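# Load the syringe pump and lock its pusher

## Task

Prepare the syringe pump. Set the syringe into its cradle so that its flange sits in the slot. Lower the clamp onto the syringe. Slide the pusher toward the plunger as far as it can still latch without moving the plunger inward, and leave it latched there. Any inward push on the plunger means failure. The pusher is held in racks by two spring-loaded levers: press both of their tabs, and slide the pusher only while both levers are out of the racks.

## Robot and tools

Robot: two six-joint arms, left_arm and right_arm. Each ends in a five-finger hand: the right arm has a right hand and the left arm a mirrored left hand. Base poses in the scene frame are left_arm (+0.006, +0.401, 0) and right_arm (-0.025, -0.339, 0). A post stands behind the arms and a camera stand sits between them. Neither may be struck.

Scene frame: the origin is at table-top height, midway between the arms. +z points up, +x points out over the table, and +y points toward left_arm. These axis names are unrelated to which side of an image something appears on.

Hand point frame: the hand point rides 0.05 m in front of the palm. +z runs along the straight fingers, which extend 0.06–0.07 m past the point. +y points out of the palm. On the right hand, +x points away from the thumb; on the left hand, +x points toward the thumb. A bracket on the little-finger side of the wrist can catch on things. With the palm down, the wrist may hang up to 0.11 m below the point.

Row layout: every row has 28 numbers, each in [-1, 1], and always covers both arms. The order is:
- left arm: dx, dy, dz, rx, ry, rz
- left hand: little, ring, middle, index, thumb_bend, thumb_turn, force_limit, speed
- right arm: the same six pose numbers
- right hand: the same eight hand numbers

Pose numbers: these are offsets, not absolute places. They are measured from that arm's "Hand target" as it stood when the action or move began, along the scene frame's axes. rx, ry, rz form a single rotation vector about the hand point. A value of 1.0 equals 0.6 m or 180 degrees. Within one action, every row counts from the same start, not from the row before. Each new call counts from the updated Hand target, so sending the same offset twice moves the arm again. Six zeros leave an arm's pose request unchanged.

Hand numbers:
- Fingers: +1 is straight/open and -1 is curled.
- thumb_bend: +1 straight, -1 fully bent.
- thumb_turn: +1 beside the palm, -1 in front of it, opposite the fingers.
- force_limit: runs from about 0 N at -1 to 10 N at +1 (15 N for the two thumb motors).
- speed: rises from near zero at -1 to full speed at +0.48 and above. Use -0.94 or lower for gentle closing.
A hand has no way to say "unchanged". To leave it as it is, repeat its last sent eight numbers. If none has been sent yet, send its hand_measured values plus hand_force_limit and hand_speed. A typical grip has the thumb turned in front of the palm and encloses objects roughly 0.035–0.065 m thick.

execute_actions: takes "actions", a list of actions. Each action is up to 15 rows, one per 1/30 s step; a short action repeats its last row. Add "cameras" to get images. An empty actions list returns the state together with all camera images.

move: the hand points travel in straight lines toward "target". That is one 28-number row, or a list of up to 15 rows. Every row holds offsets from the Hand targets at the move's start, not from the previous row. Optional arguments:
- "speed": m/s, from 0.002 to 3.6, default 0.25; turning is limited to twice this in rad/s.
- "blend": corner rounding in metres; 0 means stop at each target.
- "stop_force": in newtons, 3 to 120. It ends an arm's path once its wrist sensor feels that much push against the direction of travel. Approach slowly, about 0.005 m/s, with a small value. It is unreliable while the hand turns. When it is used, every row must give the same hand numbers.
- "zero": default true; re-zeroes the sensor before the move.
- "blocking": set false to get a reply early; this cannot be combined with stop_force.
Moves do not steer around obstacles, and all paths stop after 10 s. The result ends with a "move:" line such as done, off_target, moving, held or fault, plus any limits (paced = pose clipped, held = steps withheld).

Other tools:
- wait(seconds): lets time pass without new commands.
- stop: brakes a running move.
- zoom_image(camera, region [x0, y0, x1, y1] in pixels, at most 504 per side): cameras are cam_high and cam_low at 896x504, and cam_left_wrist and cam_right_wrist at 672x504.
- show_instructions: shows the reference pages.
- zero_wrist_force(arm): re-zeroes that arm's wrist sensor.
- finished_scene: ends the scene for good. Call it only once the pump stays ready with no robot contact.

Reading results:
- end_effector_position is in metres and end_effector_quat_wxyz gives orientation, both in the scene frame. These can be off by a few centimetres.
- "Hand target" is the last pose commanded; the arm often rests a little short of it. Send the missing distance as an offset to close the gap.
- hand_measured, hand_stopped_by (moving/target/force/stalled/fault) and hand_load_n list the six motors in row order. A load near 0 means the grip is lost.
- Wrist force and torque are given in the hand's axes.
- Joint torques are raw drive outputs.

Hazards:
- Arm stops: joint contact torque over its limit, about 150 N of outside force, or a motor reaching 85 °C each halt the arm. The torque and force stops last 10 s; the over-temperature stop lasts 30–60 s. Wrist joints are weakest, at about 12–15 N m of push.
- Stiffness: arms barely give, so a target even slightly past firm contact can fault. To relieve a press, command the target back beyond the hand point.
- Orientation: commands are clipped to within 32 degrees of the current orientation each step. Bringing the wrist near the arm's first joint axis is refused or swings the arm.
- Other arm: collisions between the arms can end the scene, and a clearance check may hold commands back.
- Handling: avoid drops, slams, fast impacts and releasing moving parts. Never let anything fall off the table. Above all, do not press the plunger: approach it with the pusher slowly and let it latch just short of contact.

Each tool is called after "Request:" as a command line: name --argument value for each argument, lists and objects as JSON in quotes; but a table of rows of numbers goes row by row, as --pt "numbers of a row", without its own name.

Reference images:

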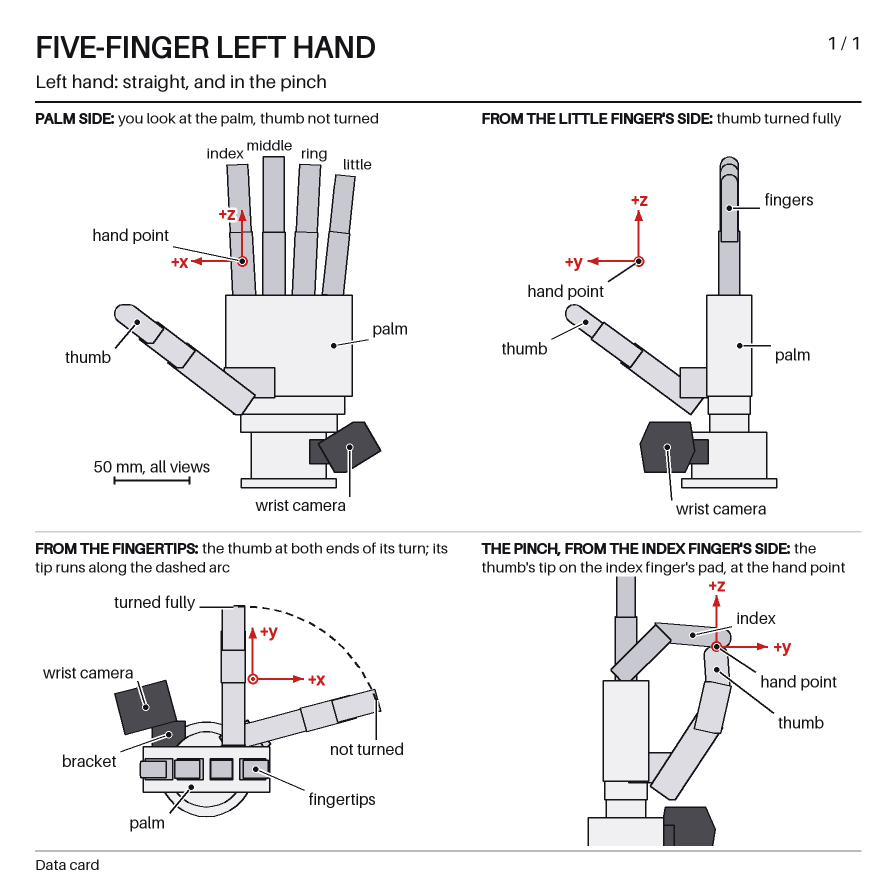

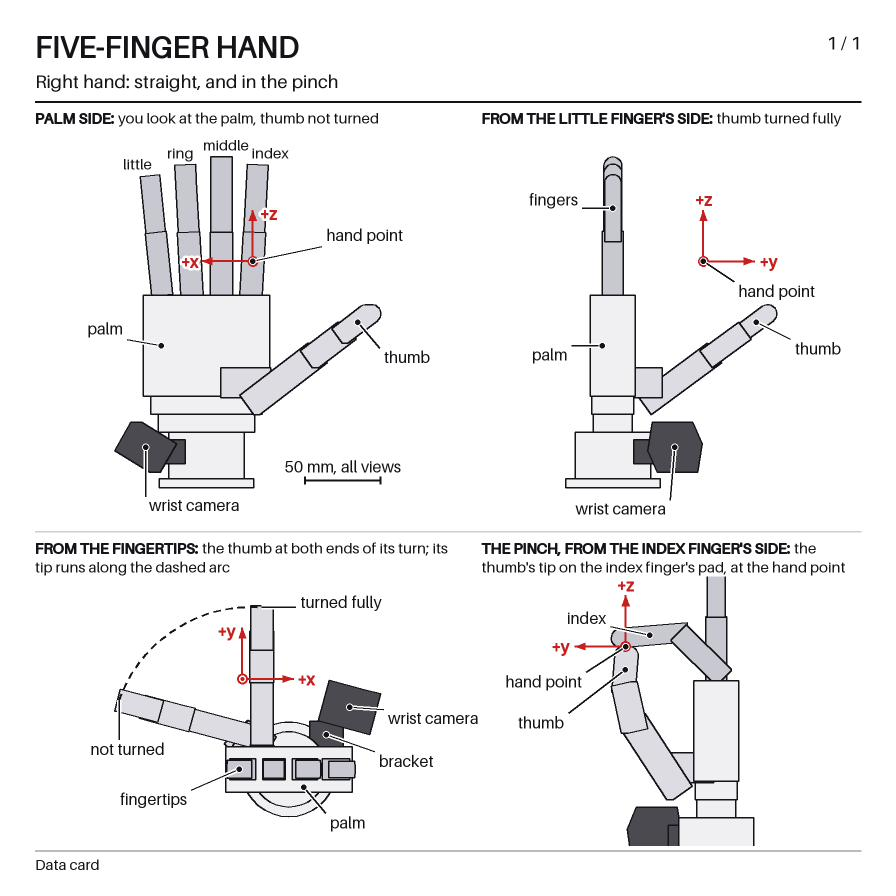

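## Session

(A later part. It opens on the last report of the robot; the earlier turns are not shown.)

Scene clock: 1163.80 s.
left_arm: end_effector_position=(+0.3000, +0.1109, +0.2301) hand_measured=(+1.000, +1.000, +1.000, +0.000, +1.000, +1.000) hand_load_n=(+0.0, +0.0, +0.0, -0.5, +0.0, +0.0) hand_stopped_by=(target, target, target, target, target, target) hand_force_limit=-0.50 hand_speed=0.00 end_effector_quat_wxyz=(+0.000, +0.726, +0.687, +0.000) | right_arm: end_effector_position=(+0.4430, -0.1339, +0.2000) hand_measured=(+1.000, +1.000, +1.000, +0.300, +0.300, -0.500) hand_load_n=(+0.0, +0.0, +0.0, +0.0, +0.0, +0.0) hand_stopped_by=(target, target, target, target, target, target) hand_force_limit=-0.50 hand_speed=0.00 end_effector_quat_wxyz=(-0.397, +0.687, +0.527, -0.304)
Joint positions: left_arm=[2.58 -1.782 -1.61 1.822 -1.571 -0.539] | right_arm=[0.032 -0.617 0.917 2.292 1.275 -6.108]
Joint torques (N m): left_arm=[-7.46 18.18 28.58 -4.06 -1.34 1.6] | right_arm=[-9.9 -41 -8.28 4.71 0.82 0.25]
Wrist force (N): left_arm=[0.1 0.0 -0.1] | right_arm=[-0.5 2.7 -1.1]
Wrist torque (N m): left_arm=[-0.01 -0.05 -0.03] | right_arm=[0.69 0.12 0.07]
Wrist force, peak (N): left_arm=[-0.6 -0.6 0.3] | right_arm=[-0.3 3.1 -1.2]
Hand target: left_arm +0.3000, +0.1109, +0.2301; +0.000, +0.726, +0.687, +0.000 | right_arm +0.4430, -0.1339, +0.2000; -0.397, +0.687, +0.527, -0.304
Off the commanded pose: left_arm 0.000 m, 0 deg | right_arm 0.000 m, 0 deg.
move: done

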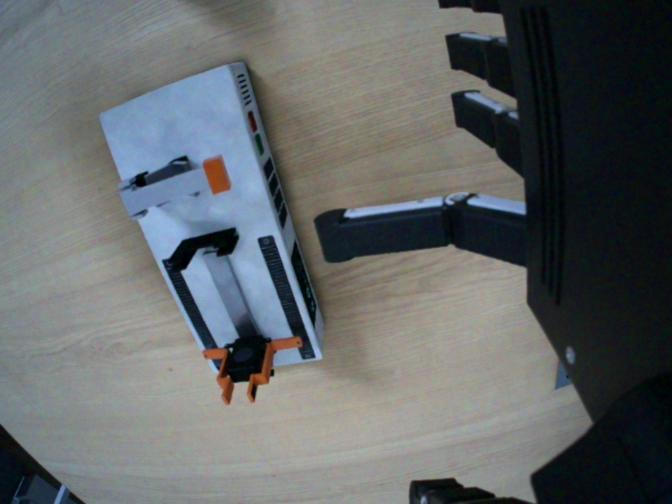

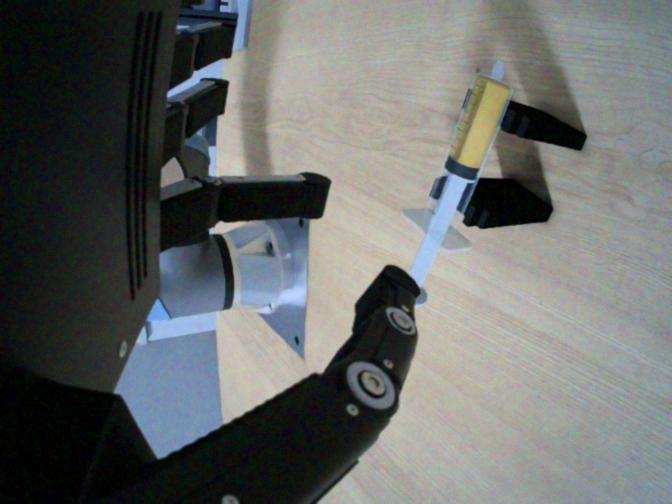

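Request:
move --target '[-0.133,0.0817,-0.05,0.0844,-0.128,-0.584,1,1,1,1,1,1,-0.5,0,0,0.05,0.12,0,0,0,1,1,1,0.3,0.3,-0.5,-0.5,0]' --cameras '["cam_left_wrist","cam_low"]' --speed 0.25

Request:
zoom_image --camera "cam_left_wrist" --region '[100, 50, 500, 450]'

Scene clock: 1296.23 s.
left_arm: end_effector_position=(+0.2202, +0.1599, +0.2001) hand_measured=(+1.000, +1.000, +1.000, +1.000, +1.000, +1.000) hand_load_n=(+0.0, +0.0, +0.0, +0.0, +0.0, -0.5) hand_stopped_by=(target, target, target, target, target, target) hand_force_limit=-0.50 hand_speed=0.00 end_effector_quat_wxyz=(+0.036, +0.964, -0.170, +0.203) | right_arm: end_effector_position=(+0.4430, -0.1039, +0.2721) hand_measured=(+1.000, +1.000, +1.000, +0.300, +0.300, -0.500) hand_load_n=(+0.0, +0.0, +0.0, +0.0, +0.0, +0.0) hand_stopped_by=(target, target, target, target, target, target) hand_force_limit=-0.50 hand_speed=0.00 end_effector_quat_wxyz=(-0.397, +0.687, +0.527, -0.304)
Joint positions: left_arm=[3.116 -1.167 -2.226 2.222 -1.454 1.839] | right_arm=[0.076 -0.636 0.764 2.456 1.238 -6.084]
Joint torques (N m): left_arm=[7.74 11.92 7.21 -3.44 1.79 2.34] | right_arm=[11.88 -37.89 -26.05 5.63 -1.93 1.69]
Wrist force (N): left_arm=[-0.1 -0.5 0.1] | right_arm=[-0.5 3.1 -1.1]
Wrist torque (N m): left_arm=[-0.06 -0.01 -0.12] | right_arm=[0.77 0.14 0.01]
Wrist force, peak (N): left_arm=[-0.3 -1.0 -0.3] | right_arm=[-0.3 3.4 -0.9]
Hand target: left_arm +0.2202, +0.1599, +0.2001; +0.036, +0.964, -0.170, +0.203 | right_arm +0.4430, -0.1039, +0.2720; -0.397, +0.687, +0.527, -0.304
Off the commanded pose: left_arm 0.000 m, 0 deg | right_arm 0.000 m, 0 deg.
move: done
Images, in order (width x height): cam_low 896x504, cam_left_wrist 672x504.

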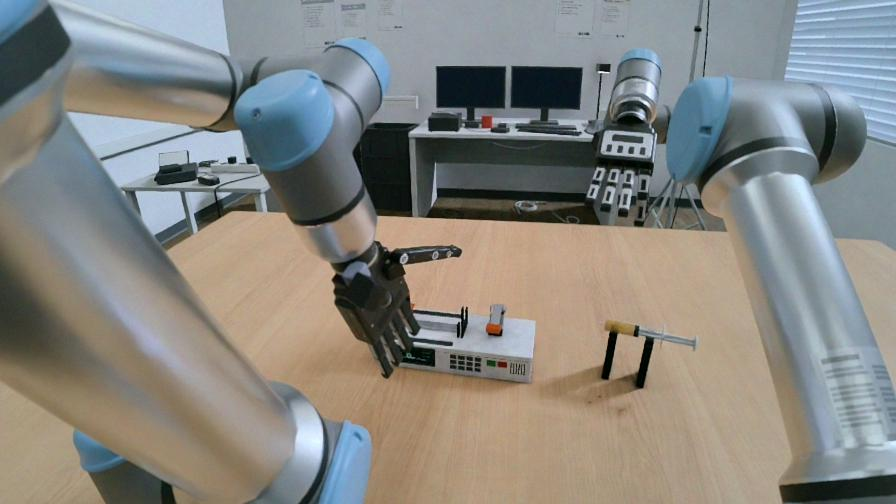

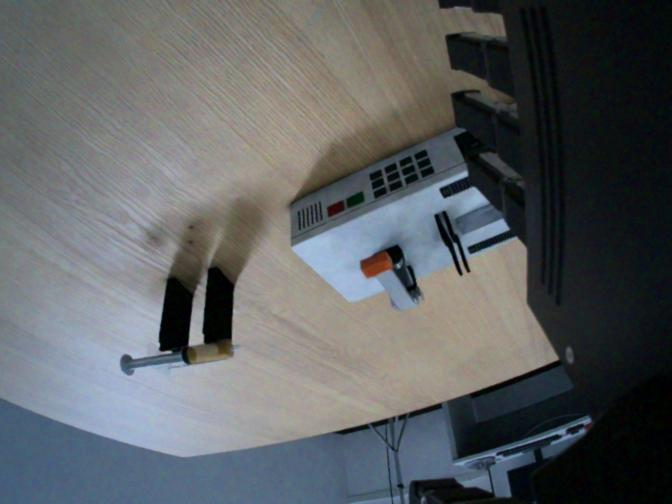

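Scaled by 1.260 from the camera's image (finer frame: 960x720).

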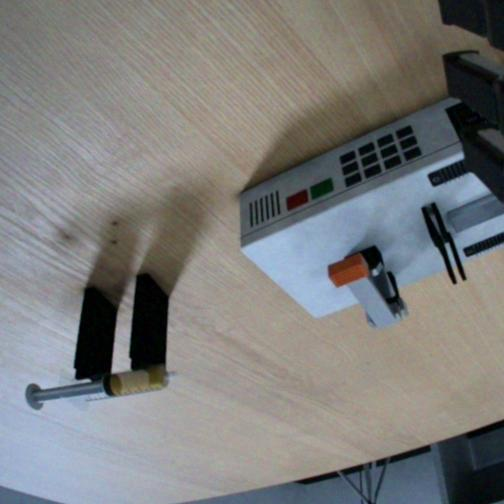

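Request:
move --pt "0 0 0 0 0 0 1 1 1 1 1 1 -0.5 0 -0.1217 0.2 0 0.0241 0.0179 -0.4328 1 1 1 0.3 0.3 -0.5 -0.5 0" --pt "0 0 0 0 0 0 1 1 1 1 1 1 -0.5 0 -0.1217 0.338 -0.17 0.0241 0.0179 -0.4328 1 1 1 0.3 0.3 -0.5 -0.5 0" --cameras '["cam_left_wrist","cam_right_wrist","cam_low"]' --speed 0.25

Request:
zoom_image --camera "cam_left_wrist" --region '[250, 100, 550, 400]'

Request:
zoom_image --camera "cam_right_wrist" --region '[200, 50, 550, 400]'

Scene clock: 1312.33 s.
left_arm: end_effector_position=(+0.2202, +0.1599, +0.2001) hand_measured=(+1.000, +1.000, +1.000, +1.000, +1.000, +1.000) hand_load_n=(+0.0, +0.0, +0.0, +0.0, +0.0, +0.0) hand_stopped_by=(target, target, target, target, target, target) hand_force_limit=-0.50 hand_speed=0.00 end_effector_quat_wxyz=(+0.036, +0.964, -0.170, +0.203) | right_arm: end_effector_position=(+0.3700, +0.0988, +0.1700) hand_measured=(+1.000, +1.000, +1.000, +0.300, +0.300, -0.500) hand_load_n=(+0.0, -0.5, +0.0, +0.0, +0.0, +0.0) hand_stopped_by=(target, target, target, target, target, target) hand_force_limit=-0.50 hand_speed=0.00 end_effector_quat_wxyz=(-0.537, +0.843, -0.022, +0.014)
Joint positions: left_arm=[3.117 -1.167 -2.226 2.222 -1.453 1.84] | right_arm=[0.183 -1.115 1.543 0.602 0.515 -4.107]
Joint torques (N m): left_arm=[8.91 11.84 6.88 -3.46 1.55 2.18] | right_arm=[11.38 -29.9 -6.79 -1.13 0.77 1.85]
Wrist force (N): left_arm=[0.0 -0.6 0.2] | right_arm=[-0.7 3.2 -1.3]
Wrist torque (N m): left_arm=[-0.08 -0.02 -0.11] | right_arm=[0.80 0.19 0.00]
Wrist force, peak (N): left_arm=[-0.2 -1.0 0.3] | right_arm=[-0.4 3.9 -0.2]
Hand target: left_arm +0.2202, +0.1599, +0.2001; +0.036, +0.964, -0.170, +0.203 | right_arm +0.3700, +0.0989, +0.1700; -0.537, +0.843, -0.022, +0.014
Off the commanded pose: left_arm 0.000 m, 0 deg | right_arm 0.000 m, 0 deg.
move: done
Images, in order (width x height): cam_low 896x504, cam_left_wrist 672x504, cam_right_wrist 672x504.

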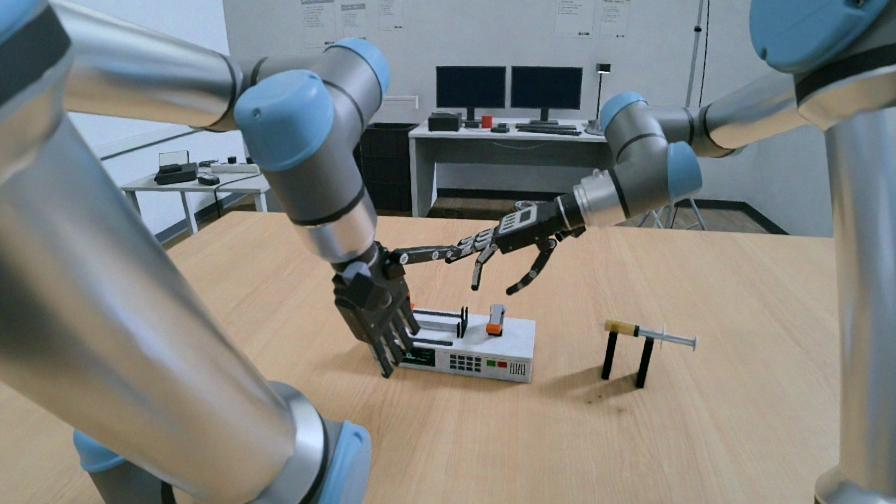

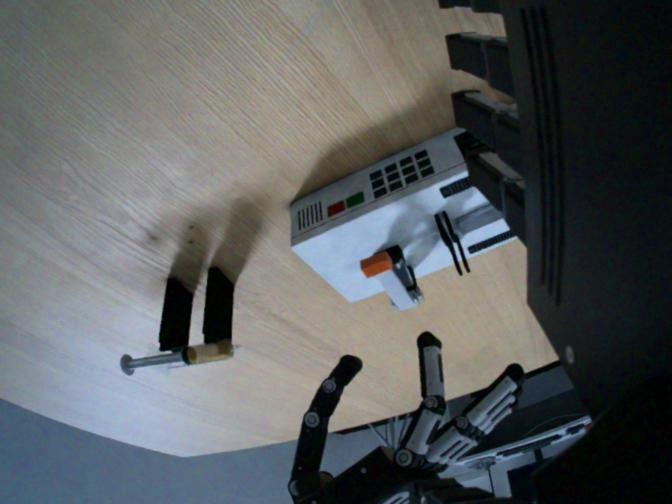

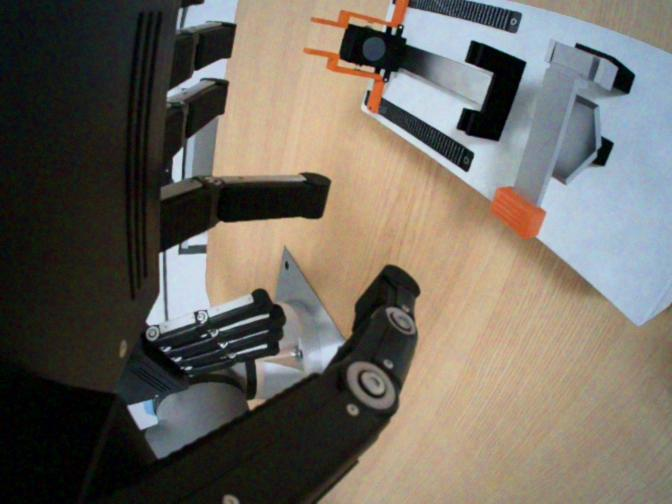

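Scaled by 1.680 from the camera's image (finer frame: 960x720).

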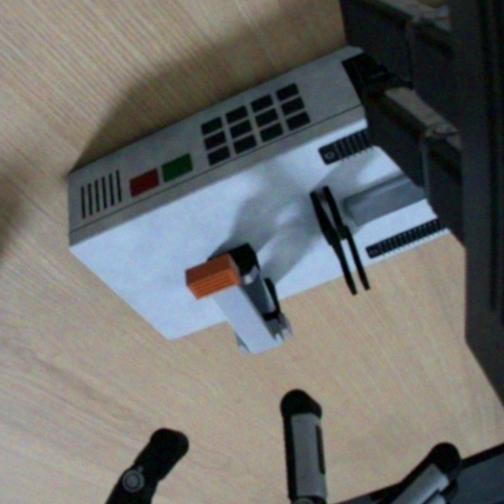

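Scaled by 1.440 from the camera's image (finer frame: 960x720).

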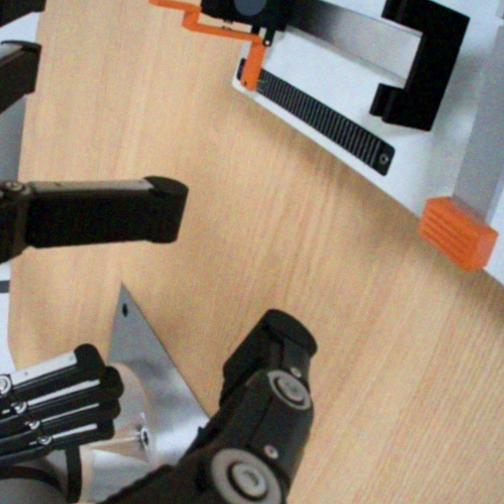

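Request:
move --target '[0,0,0,0,0,0,1,1,1,1,1,1,-0.5,0,0.0242,-0.031,-0.075,0,0,0,1,1,1,0.3,0.3,-0.5,-0.5,0]' --cameras '["cam_left_wrist","cam_right_wrist","cam_low"]' --speed 0.15

Request:
zoom_image --camera "cam_left_wrist" --region '[250, 150, 500, 400]'

Request:
zoom_image --camera "cam_right_wrist" --region '[200, 50, 550, 400]'

Request:
zoom_image --camera "cam_low" --region '[430, 240, 580, 360]'

Scene clock: 1342.37 s.
left_arm: end_effector_position=(+0.2202, +0.1599, +0.2001) hand_measured=(+1.000, +1.000, +1.000, +1.000, +1.000, +1.000) hand_load_n=(+0.0, +0.0, +0.0, +0.0, +0.0, +0.0) hand_stopped_by=(target, target, target, target, target, target) hand_force_limit=-0.50 hand_speed=0.00 end_effector_quat_wxyz=(+0.036, +0.964, -0.170, +0.203) | right_arm: end_effector_position=(+0.3845, +0.0803, +0.1251) hand_measured=(+1.000, +1.000, +1.000, +0.300, +0.300, -0.500) hand_load_n=(+0.0, +0.0, +0.0, +0.0, +0.0, +0.0) hand_stopped_by=(target, target, target, target, target, target) hand_force_limit=-0.50 hand_speed=0.00 end_effector_quat_wxyz=(-0.537, +0.843, -0.022, +0.014)
Joint positions: left_arm=[3.117 -1.167 -2.226 2.222 -1.453 1.84] | right_arm=[0.138 -1.044 1.577 0.568 0.493 -4.191]
Joint torques (N m): left_arm=[9.03 11.6 7.43 -3.53 1.39 2.29] | right_arm=[-11.3 -22.18 -5.74 -0.76 -2.99 -1.6]
Wrist force (N): left_arm=[0.1 -0.9 0.1] | right_arm=[-0.5 3.4 -1.4]
Wrist torque (N m): left_arm=[-0.13 -0.05 -0.08] | right_arm=[0.84 0.15 0.13]
Wrist force, peak (N): left_arm=[0.0 -1.0 0.5] | right_arm=[-0.6 4.0 -1.5]
Hand target: left_arm +0.2202, +0.1599, +0.2001; +0.036, +0.964, -0.170, +0.203 | right_arm +0.3845, +0.0803, +0.1250; -0.537, +0.843, -0.022, +0.014
Off the commanded pose: left_arm 0.000 m, 0 deg | right_arm 0.000 m, 0 deg.
move: done
Images, in order (width x height): cam_low 896x504, cam_left_wrist 672x504, cam_right_wrist 672x504.

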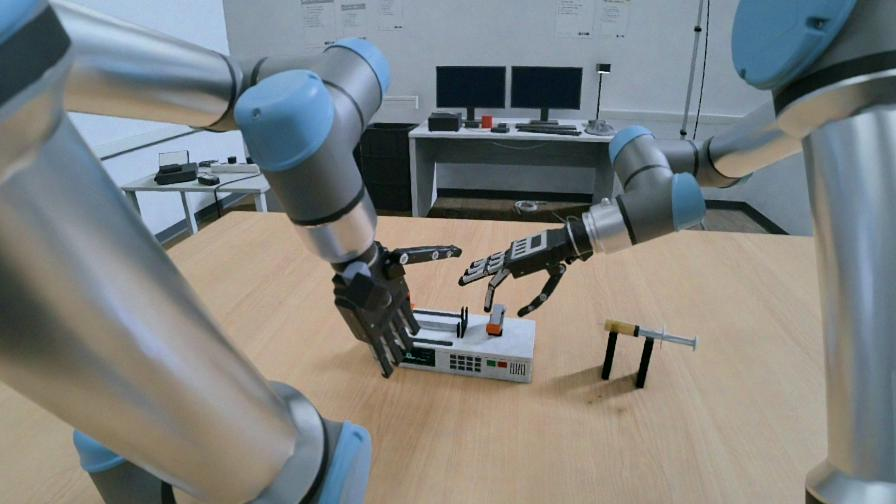

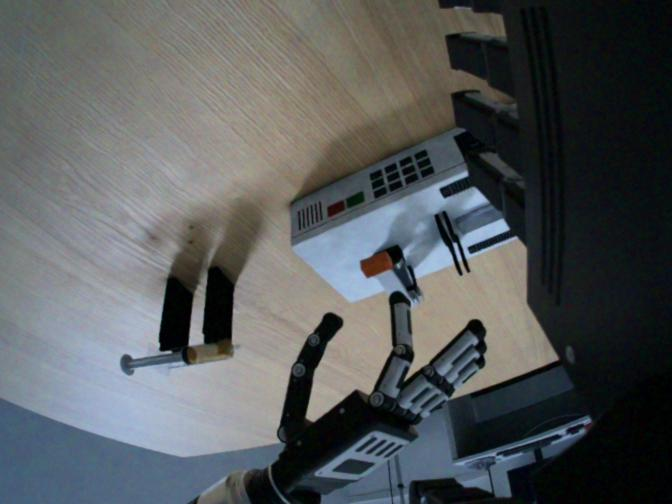

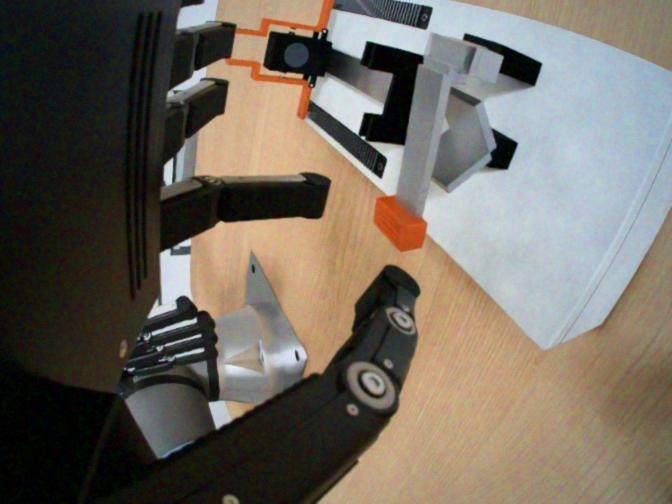

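Scaled by 2.016 from the camera's image (finer frame: 960x720).

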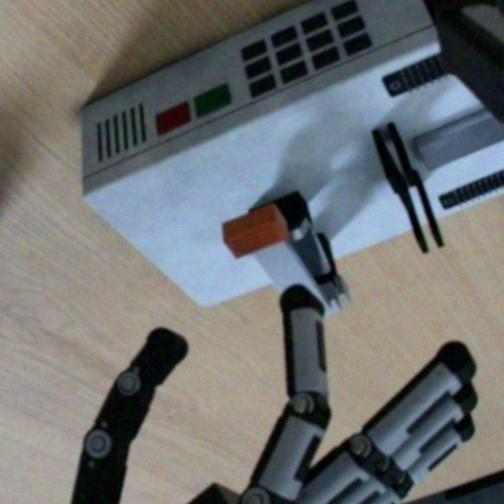

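Scaled by 1.440 from the camera's image (finer frame: 960x720).

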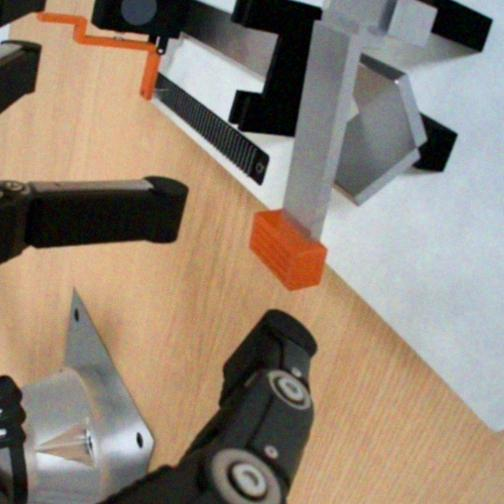

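Scaled by 3.360 from the camera's image (finer frame: 1280x720).

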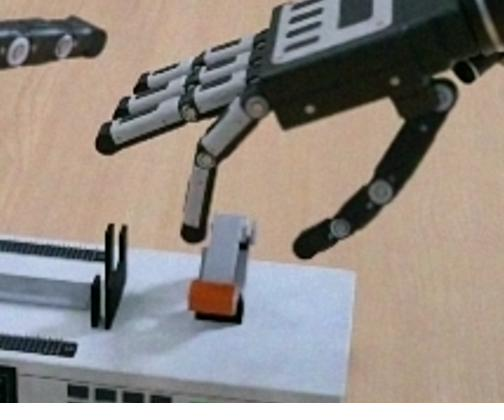

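Request:
move --target '[0,0,0,0,0,0,1,1,1,1,1,1,-0.5,0,0.0,0.02,-0.033,0,0,0,1,1,1,0.3,0.3,-0.5,-0.5,0]' --cameras '["cam_left_wrist","cam_right_wrist","cam_low"]' --speed 0.1

Request:
zoom_image --camera "cam_left_wrist" --region '[250, 150, 500, 400]'

Request:
zoom_image --camera "cam_low" --region '[430, 260, 550, 360]'

Scene clock: 1378.50 s.
left_arm: end_effector_position=(+0.2202, +0.1599, +0.2001) hand_measured=(+1.000, +1.000, +1.000, +1.000, +1.000, +1.000) hand_load_n=(+0.0, +0.0, +0.0, +0.0, +0.0, +0.0) hand_stopped_by=(target, target, target, target, target, target) hand_force_limit=-0.50 hand_speed=0.00 end_effector_quat_wxyz=(+0.036, +0.964, -0.170, +0.203) | right_arm: end_effector_position=(+0.3845, +0.0922, +0.1053) hand_measured=(+1.000, +1.000, +1.000, +0.300, +0.300, -0.500) hand_load_n=(+0.0, +0.0, +0.0, +0.0, +0.0, +0.0) hand_stopped_by=(target, target, target, target, target, target) hand_force_limit=-0.50 hand_speed=0.00 end_effector_quat_wxyz=(-0.537, +0.843, -0.022, +0.014)
Joint positions: left_arm=[3.117 -1.167 -2.226 2.222 -1.453 1.84] | right_arm=[0.163 -1.016 1.58 0.497 0.504 -4.144]
Joint torques (N m): left_arm=[8.7 11.9 7.54 -3.51 1.57 2.14] | right_arm=[12.08 -24.2 -5.77 -1.13 0.83 1.72]
Wrist force (N): left_arm=[0.0 -0.6 0.2] | right_arm=[-0.3 3.1 -1.4]
Wrist torque (N m): left_arm=[-0.09 -0.03 -0.10] | right_arm=[0.79 0.12 0.02]
Wrist force, peak (N): left_arm=[0.2 -1.0 0.3] | right_arm=[-0.7 3.6 -1.3]
Hand target: left_arm +0.2202, +0.1599, +0.2001; +0.036, +0.964, -0.170, +0.203 | right_arm +0.3845, +0.0923, +0.1052; -0.537, +0.843, -0.022, +0.014
Off the commanded pose: left_arm 0.000 m, 0 deg | right_arm 0.000 m, 0 deg.
move: done
Images, in order (width x height): cam_low 896x504, cam_left_wrist 672x504, cam_right_wrist 672x504.

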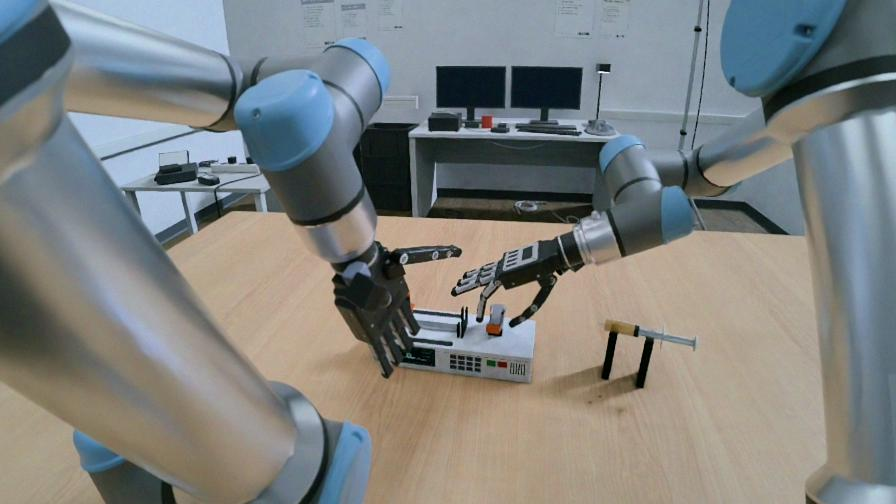

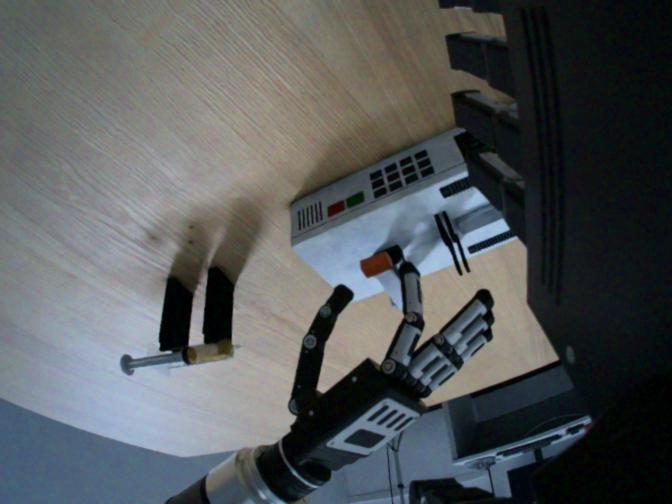

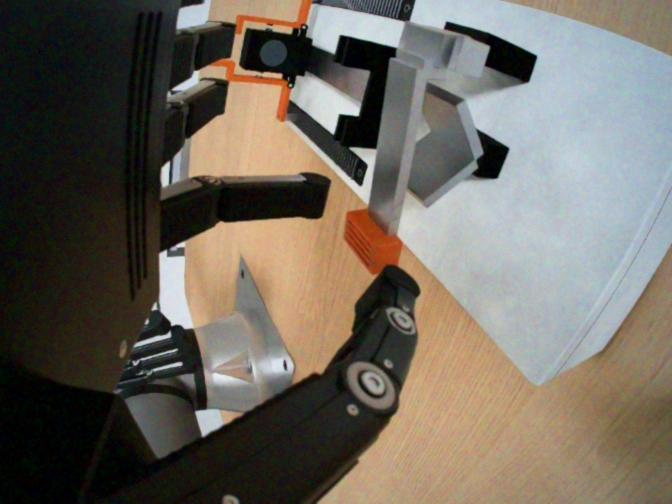

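Scaled by 2.016 from the camera's image (finer frame: 960x720).

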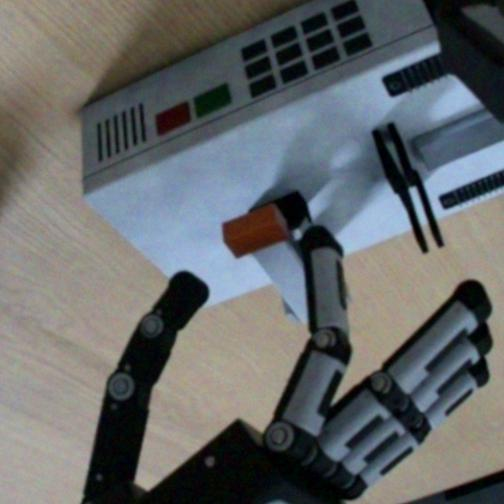

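Scaled by 4.200 from the camera's image (finer frame: 1280x720).

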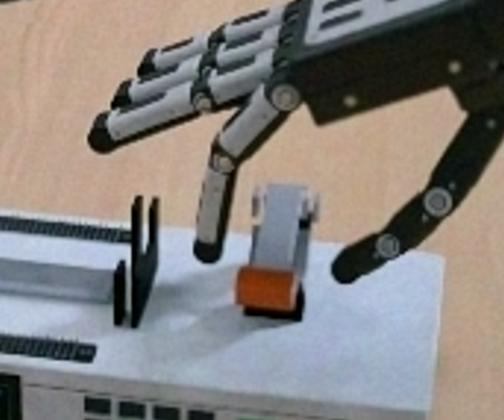

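Request:
move --target '[0,0,0,0,0,0,1,1,1,1,1,1,-0.5,0,0.0,0.0,-0.0225,0,0,0,1,1,1,0.3,0.3,-0.5,-0.5,0]' --cameras '["cam_left_wrist","cam_right_wrist","cam_low"]' --speed 0.08

Request:
zoom_image --camera "cam_left_wrist" --region '[280, 180, 480, 380]'

Request:
zoom_image --camera "cam_low" --region '[430, 260, 550, 360]'

Scene clock: 1404.60 s.
left_arm: end_effector_position=(+0.2202, +0.1599, +0.2001) hand_measured=(+1.000, +1.000, +1.000, +1.000, +1.000, +1.000) hand_load_n=(+0.0, +0.0, +0.0, +0.0, +0.0, +0.0) hand_stopped_by=(target, target, target, target, target, target) hand_force_limit=-0.50 hand_speed=0.00 end_effector_quat_wxyz=(+0.036, +0.964, -0.170, +0.203) | right_arm: end_effector_position=(+0.3845, +0.0923, +0.0918) hand_measured=(+1.000, +1.000, +1.000, +0.300, +0.300, -0.500) hand_load_n=(-0.5, -0.5, +0.0, +0.0, +0.0, +0.0) hand_stopped_by=(target, target, target, target, target, target) hand_force_limit=-0.50 hand_speed=0.00 end_effector_quat_wxyz=(-0.537, +0.843, -0.022, +0.014)
Joint positions: left_arm=[3.117 -1.167 -2.226 2.222 -1.453 1.84] | right_arm=[0.163 -0.999 1.592 0.468 0.505 -4.144]
Joint torques (N m): left_arm=[8.75 11.29 7.79 -3.56 1.31 2.23] | right_arm=[8.2 -25.25 -4.39 -0.85 0.45 1.68]
Wrist force (N): left_arm=[0.1 -0.7 0.5] | right_arm=[-0.4 2.8 -1.2]
Wrist torque (N m): left_arm=[-0.12 -0.03 -0.10] | right_arm=[0.72 0.12 0.03]
Wrist force, peak (N): left_arm=[0.1 -1.0 0.3] | right_arm=[-0.6 3.6 -1.4]
Hand target: left_arm +0.2202, +0.1599, +0.2001; +0.036, +0.964, -0.170, +0.203 | right_arm +0.3845, +0.0923, +0.0917; -0.537, +0.843, -0.022, +0.014
Off the commanded pose: left_arm 0.000 m, 0 deg | right_arm 0.000 m, 0 deg.
move: done
Images, in order (width x height): cam_low 896x504, cam_left_wrist 672x504, cam_right_wrist 672x504.

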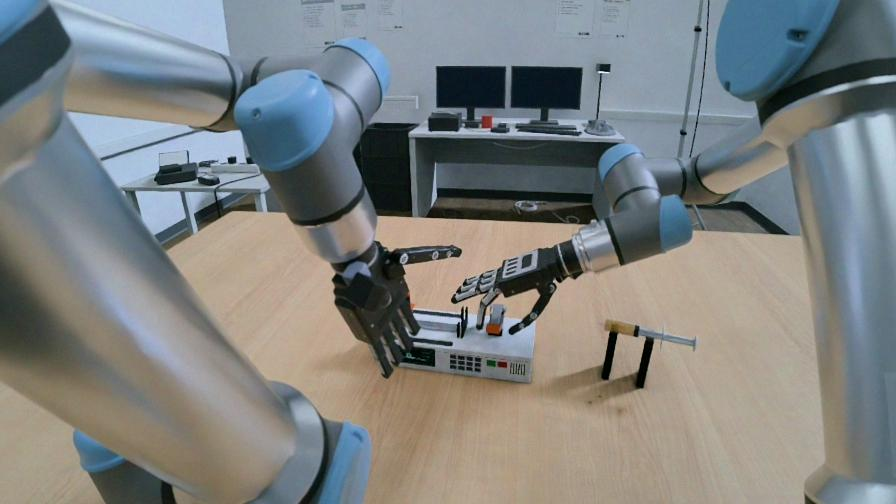

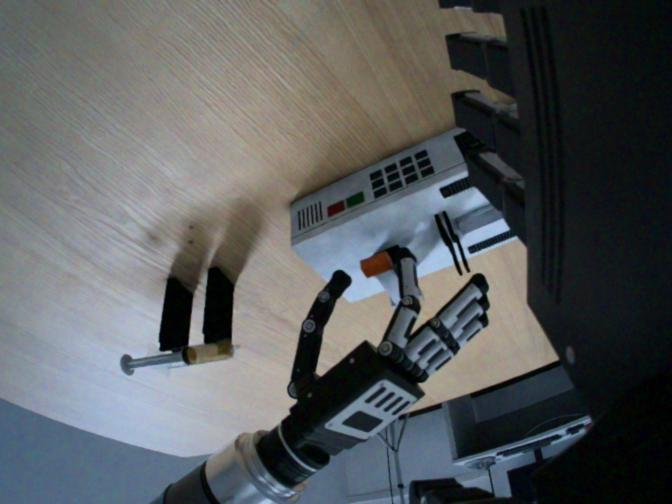

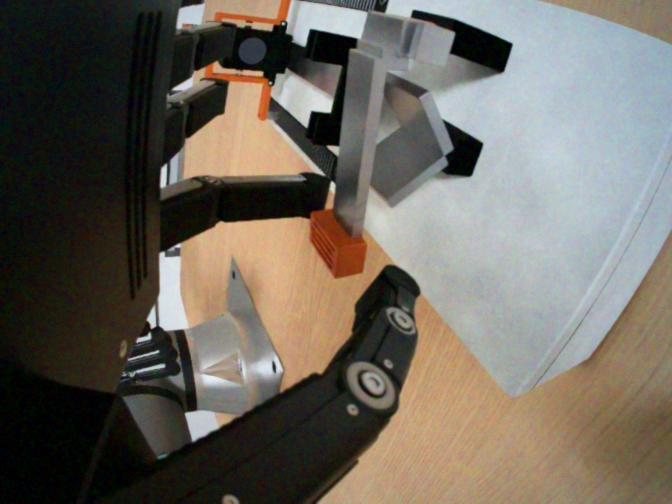

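Scaled by 2.520 from the camera's image (finer frame: 960x720).

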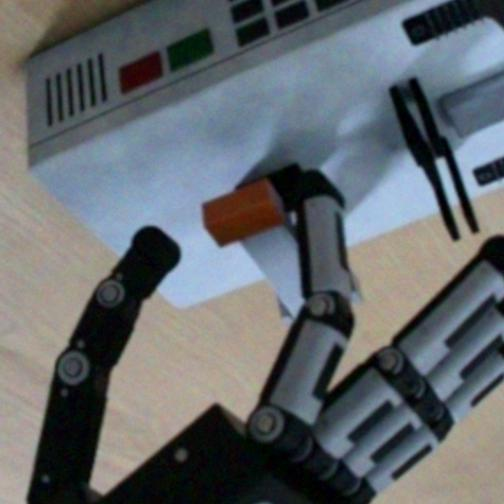

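Scaled by 4.200 from the camera's image (finer frame: 1280x720).

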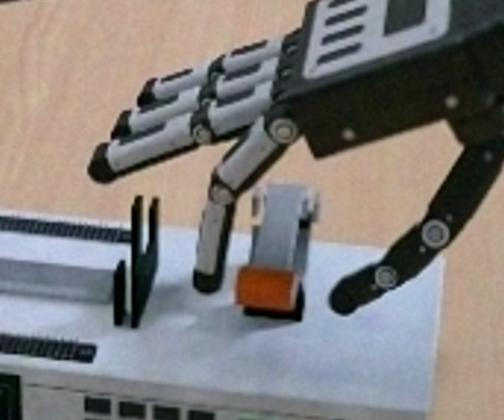

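Request:
move --pt "0 0 0 0 0 0 1 1 1 1 1 1 -0.5 0 0.0 0.0 -0.008 0 0 0 1 1 1 0.3 0.3 -0.5 -0.4 -0.85" --pt "0 0 0 0 0 0 1 1 1 1 1 1 -0.5 0 0.0 0.0 -0.008 0 0 0 1 1 1 -0.2 -0.1 -0.5 -0.4 -0.85" --cameras '["cam_left_wrist","cam_right_wrist","cam_low"]' --speed 0.08

Request:
zoom_image --camera "cam_left_wrist" --region '[280, 180, 480, 380]'

Request:
zoom_image --camera "cam_low" --region '[430, 260, 550, 360]'

Scene clock: 1421.50 s.
left_arm: end_effector_position=(+0.2202, +0.1599, +0.2001) hand_measured=(+1.000, +1.000, +1.000, +1.000, +1.000, +1.000) hand_load_n=(+0.0, +0.0, +0.0, +0.0, +0.0, +0.0) hand_stopped_by=(target, target, target, target, target, target) hand_force_limit=-0.50 hand_speed=0.00 end_effector_quat_wxyz=(+0.036, +0.964, -0.170, +0.203) | right_arm: end_effector_position=(+0.3845, +0.0923, +0.0869) hand_measured=(+1.000, +1.000, +1.000, +0.178, -0.100, -0.500) hand_load_n=(+0.0, +0.0, +0.0, +7.0, +0.0, +0.0) hand_stopped_by=(target, target, target, force, target, target) hand_force_limit=-0.40 hand_speed=-0.85 end_effector_quat_wxyz=(-0.537, +0.843, -0.022, +0.014)
Joint positions: left_arm=[3.117 -1.167 -2.226 2.222 -1.453 1.84] | right_arm=[0.163 -0.992 1.596 0.458 0.505 -4.144]
Joint torques (N m): left_arm=[8.01 11.08 7.48 -3.28 1.56 2.05] | right_arm=[8.11 -24.85 -4.77 2.91 0.58 1.28]
Motor temperatures (°C): left_arm=[30 25 27 38 38 31] | right_arm=[27 29 28 32 37 35]
Wrist force (N): left_arm=[-0.1 -0.8 0.2] | right_arm=[0.6 -1.9 3.2]
Wrist torque (N m): left_arm=[-0.11 0.00 -0.10] | right_arm=[0.42 0.01 0.04]
Wrist force, peak (N): left_arm=[0.2 -1.0 0.2] | right_arm=[0.1 -1.8 3.6]
Hand target: left_arm +0.2202, +0.1599, +0.2001; +0.036, +0.964, -0.170, +0.203 | right_arm +0.3845, +0.0923, +0.0869; -0.537, +0.843, -0.022, +0.014
Off the commanded pose: left_arm 0.000 m, 0 deg | right_arm 0.000 m, 0 deg.
move: done
Images, in order (width x height): cam_low 896x504, cam_left_wrist 672x504, cam_right_wrist 672x504.

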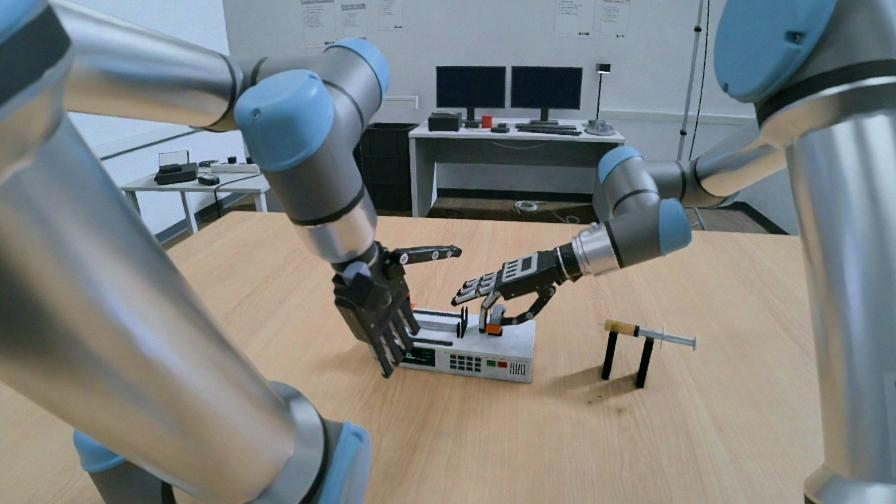

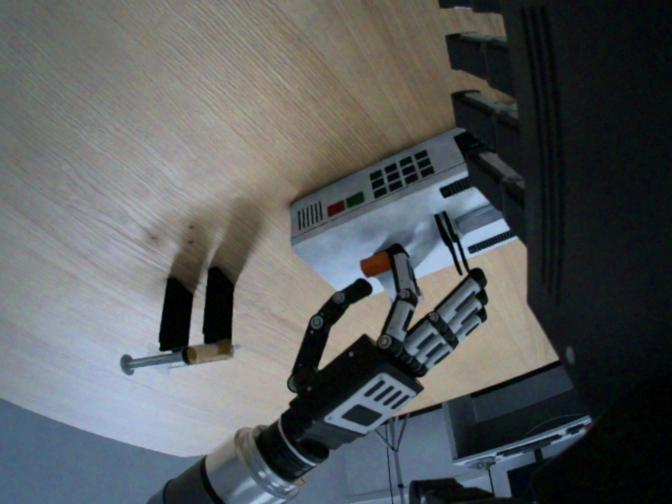

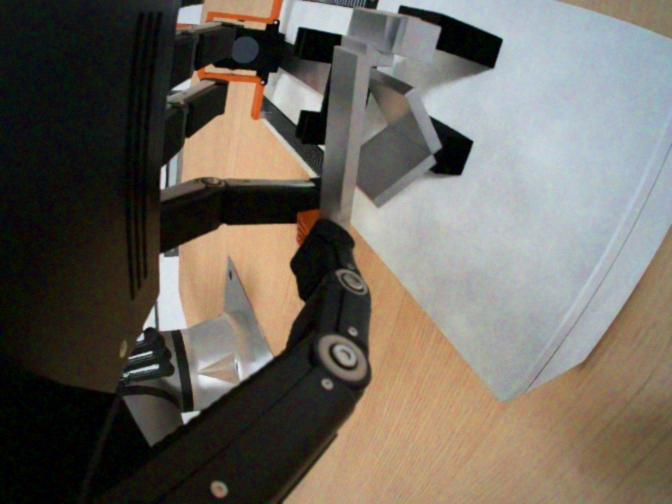

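Scaled by 2.520 from the camera's image (finer frame: 960x720).

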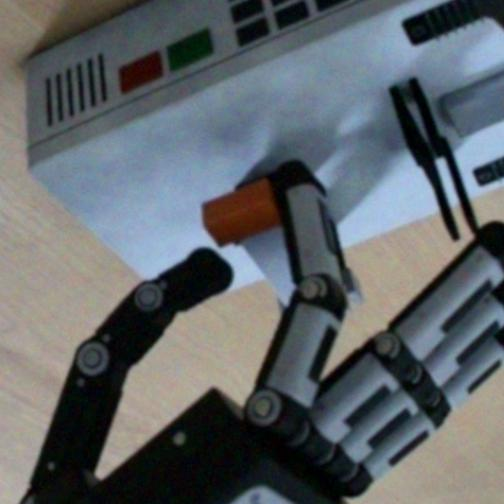

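Scaled by 4.200 from the camera's image (finer frame: 1280x720).

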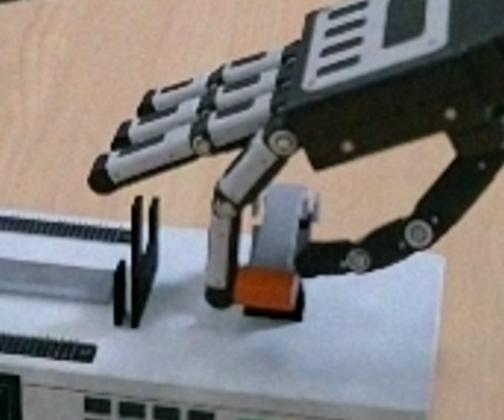

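Request:
move --pt "0 0 0 0 0 0 1 1 1 1 1 1 -0.5 0 0.0 0.0 0.0 0 0 0 1 1 1 0.4 0.3 -0.5 -0.5 -0.5" --pt "0 0 0 0 0 0 1 1 1 1 1 1 -0.5 0 0.0 -0.01 -0.007 0 0 0 1 1 1 0.4 0.3 -0.5 -0.5 -0.5" --cameras '["cam_left_wrist","cam_right_wrist","cam_low"]' --speed 0.08

Request:
zoom_image --camera "cam_left_wrist" --region '[280, 180, 480, 380]'

Request:
zoom_image --camera "cam_low" --region '[430, 260, 550, 360]'

Scene clock: 1448.13 s.
left_arm: end_effector_position=(+0.2202, +0.1599, +0.2001) hand_measured=(+1.000, +1.000, +1.000, +1.000, +1.000, +1.000) hand_load_n=(+0.0, +0.0, +0.0, +0.0, +0.0, +0.0) hand_stopped_by=(target, target, target, target, target, target) hand_force_limit=-0.50 hand_speed=0.00 end_effector_quat_wxyz=(+0.036, +0.964, -0.170, +0.203) | right_arm: end_effector_position=(+0.3845, +0.0863, +0.0828) hand_measured=(+1.000, +1.000, +1.000, +0.400, +0.300, -0.500) hand_load_n=(+0.0, +0.0, +0.0, -0.5, +0.0, +0.0) hand_stopped_by=(target, target, target, target, target, target) hand_force_limit=-0.50 hand_speed=-0.50 end_effector_quat_wxyz=(-0.537, +0.843, -0.022, +0.014)
Joint positions: left_arm=[3.117 -1.167 -2.226 2.222 -1.453 1.84] | right_arm=[0.15 -0.988 1.607 0.462 0.499 -4.167]
Joint torques (N m): left_arm=[7.95 11.53 6.97 -3.38 1.46 2.2] | right_arm=[-11.82 -24.79 -2.93 4.69 -2.85 -1.45]
Wrist force (N): left_arm=[0.0 -0.4 0.2] | right_arm=[-0.7 3.2 -0.9]
Wrist torque (N m): left_arm=[-0.06 -0.02 -0.11] | right_arm=[0.76 0.15 0.11]
Wrist force, peak (N): left_arm=[0.0 -1.1 0.2] | right_arm=[0.3 -2.1 3.5]
Hand target: left_arm +0.2202, +0.1599, +0.2001; +0.036, +0.964, -0.170, +0.203 | right_arm +0.3845, +0.0863, +0.0827; -0.537, +0.843, -0.022, +0.014
Off the commanded pose: left_arm 0.000 m, 0 deg | right_arm 0.000 m, 0 deg.
move: done
Images, in order (width x height): cam_low 896x504, cam_left_wrist 672x504, cam_right_wrist 672x504.

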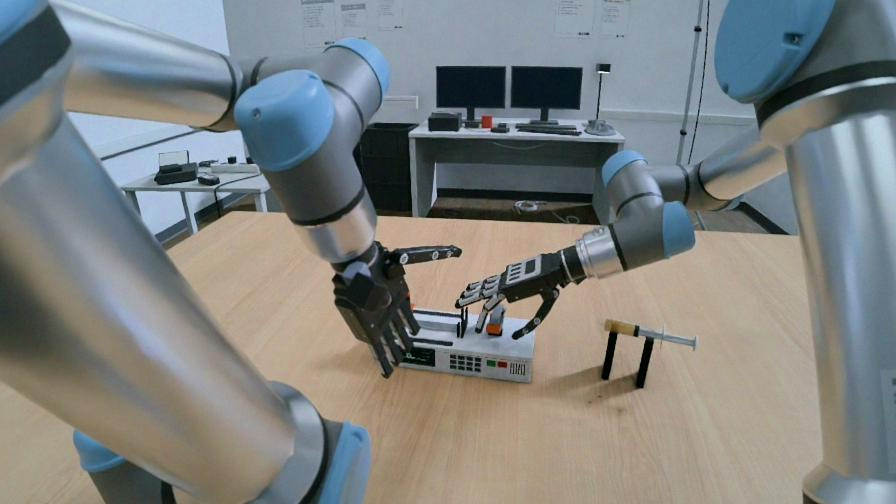

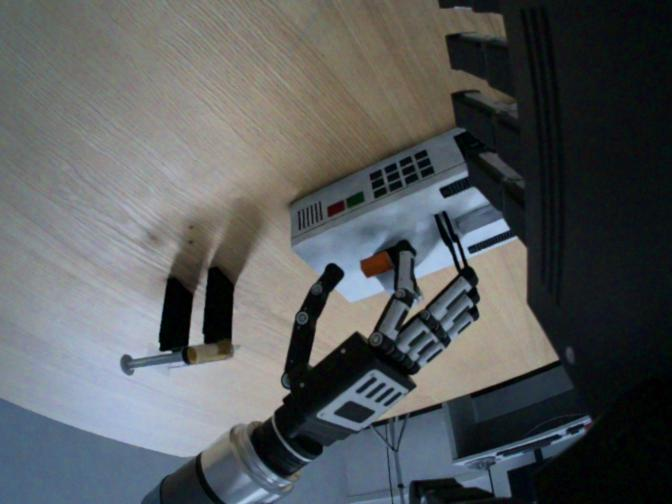

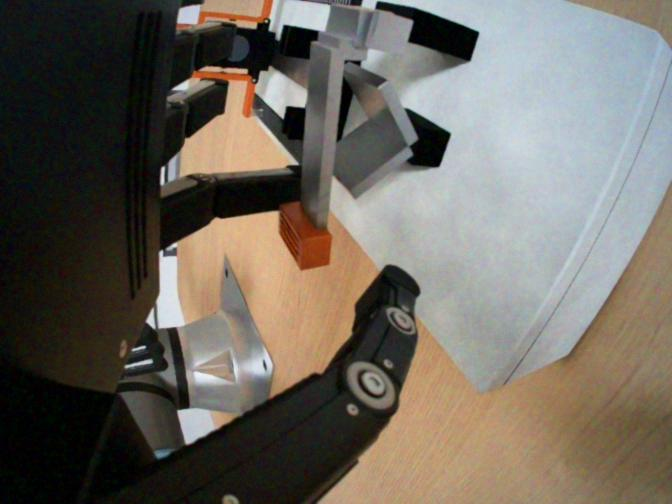

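Scaled by 2.520 from the camera's image (finer frame: 960x720).

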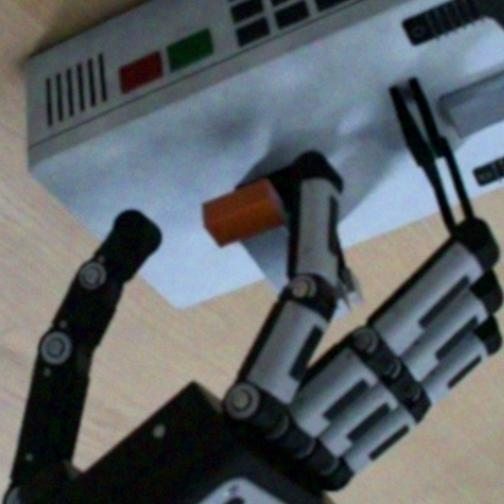

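Scaled by 4.200 from the camera's image (finer frame: 1280x720).

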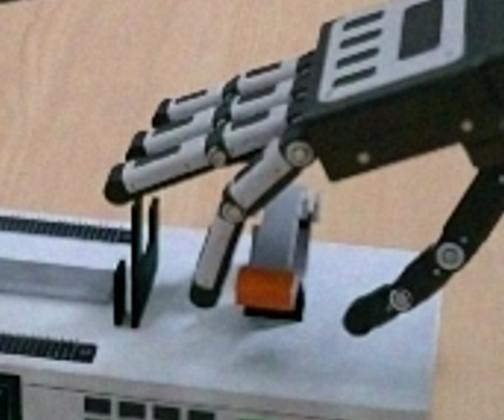

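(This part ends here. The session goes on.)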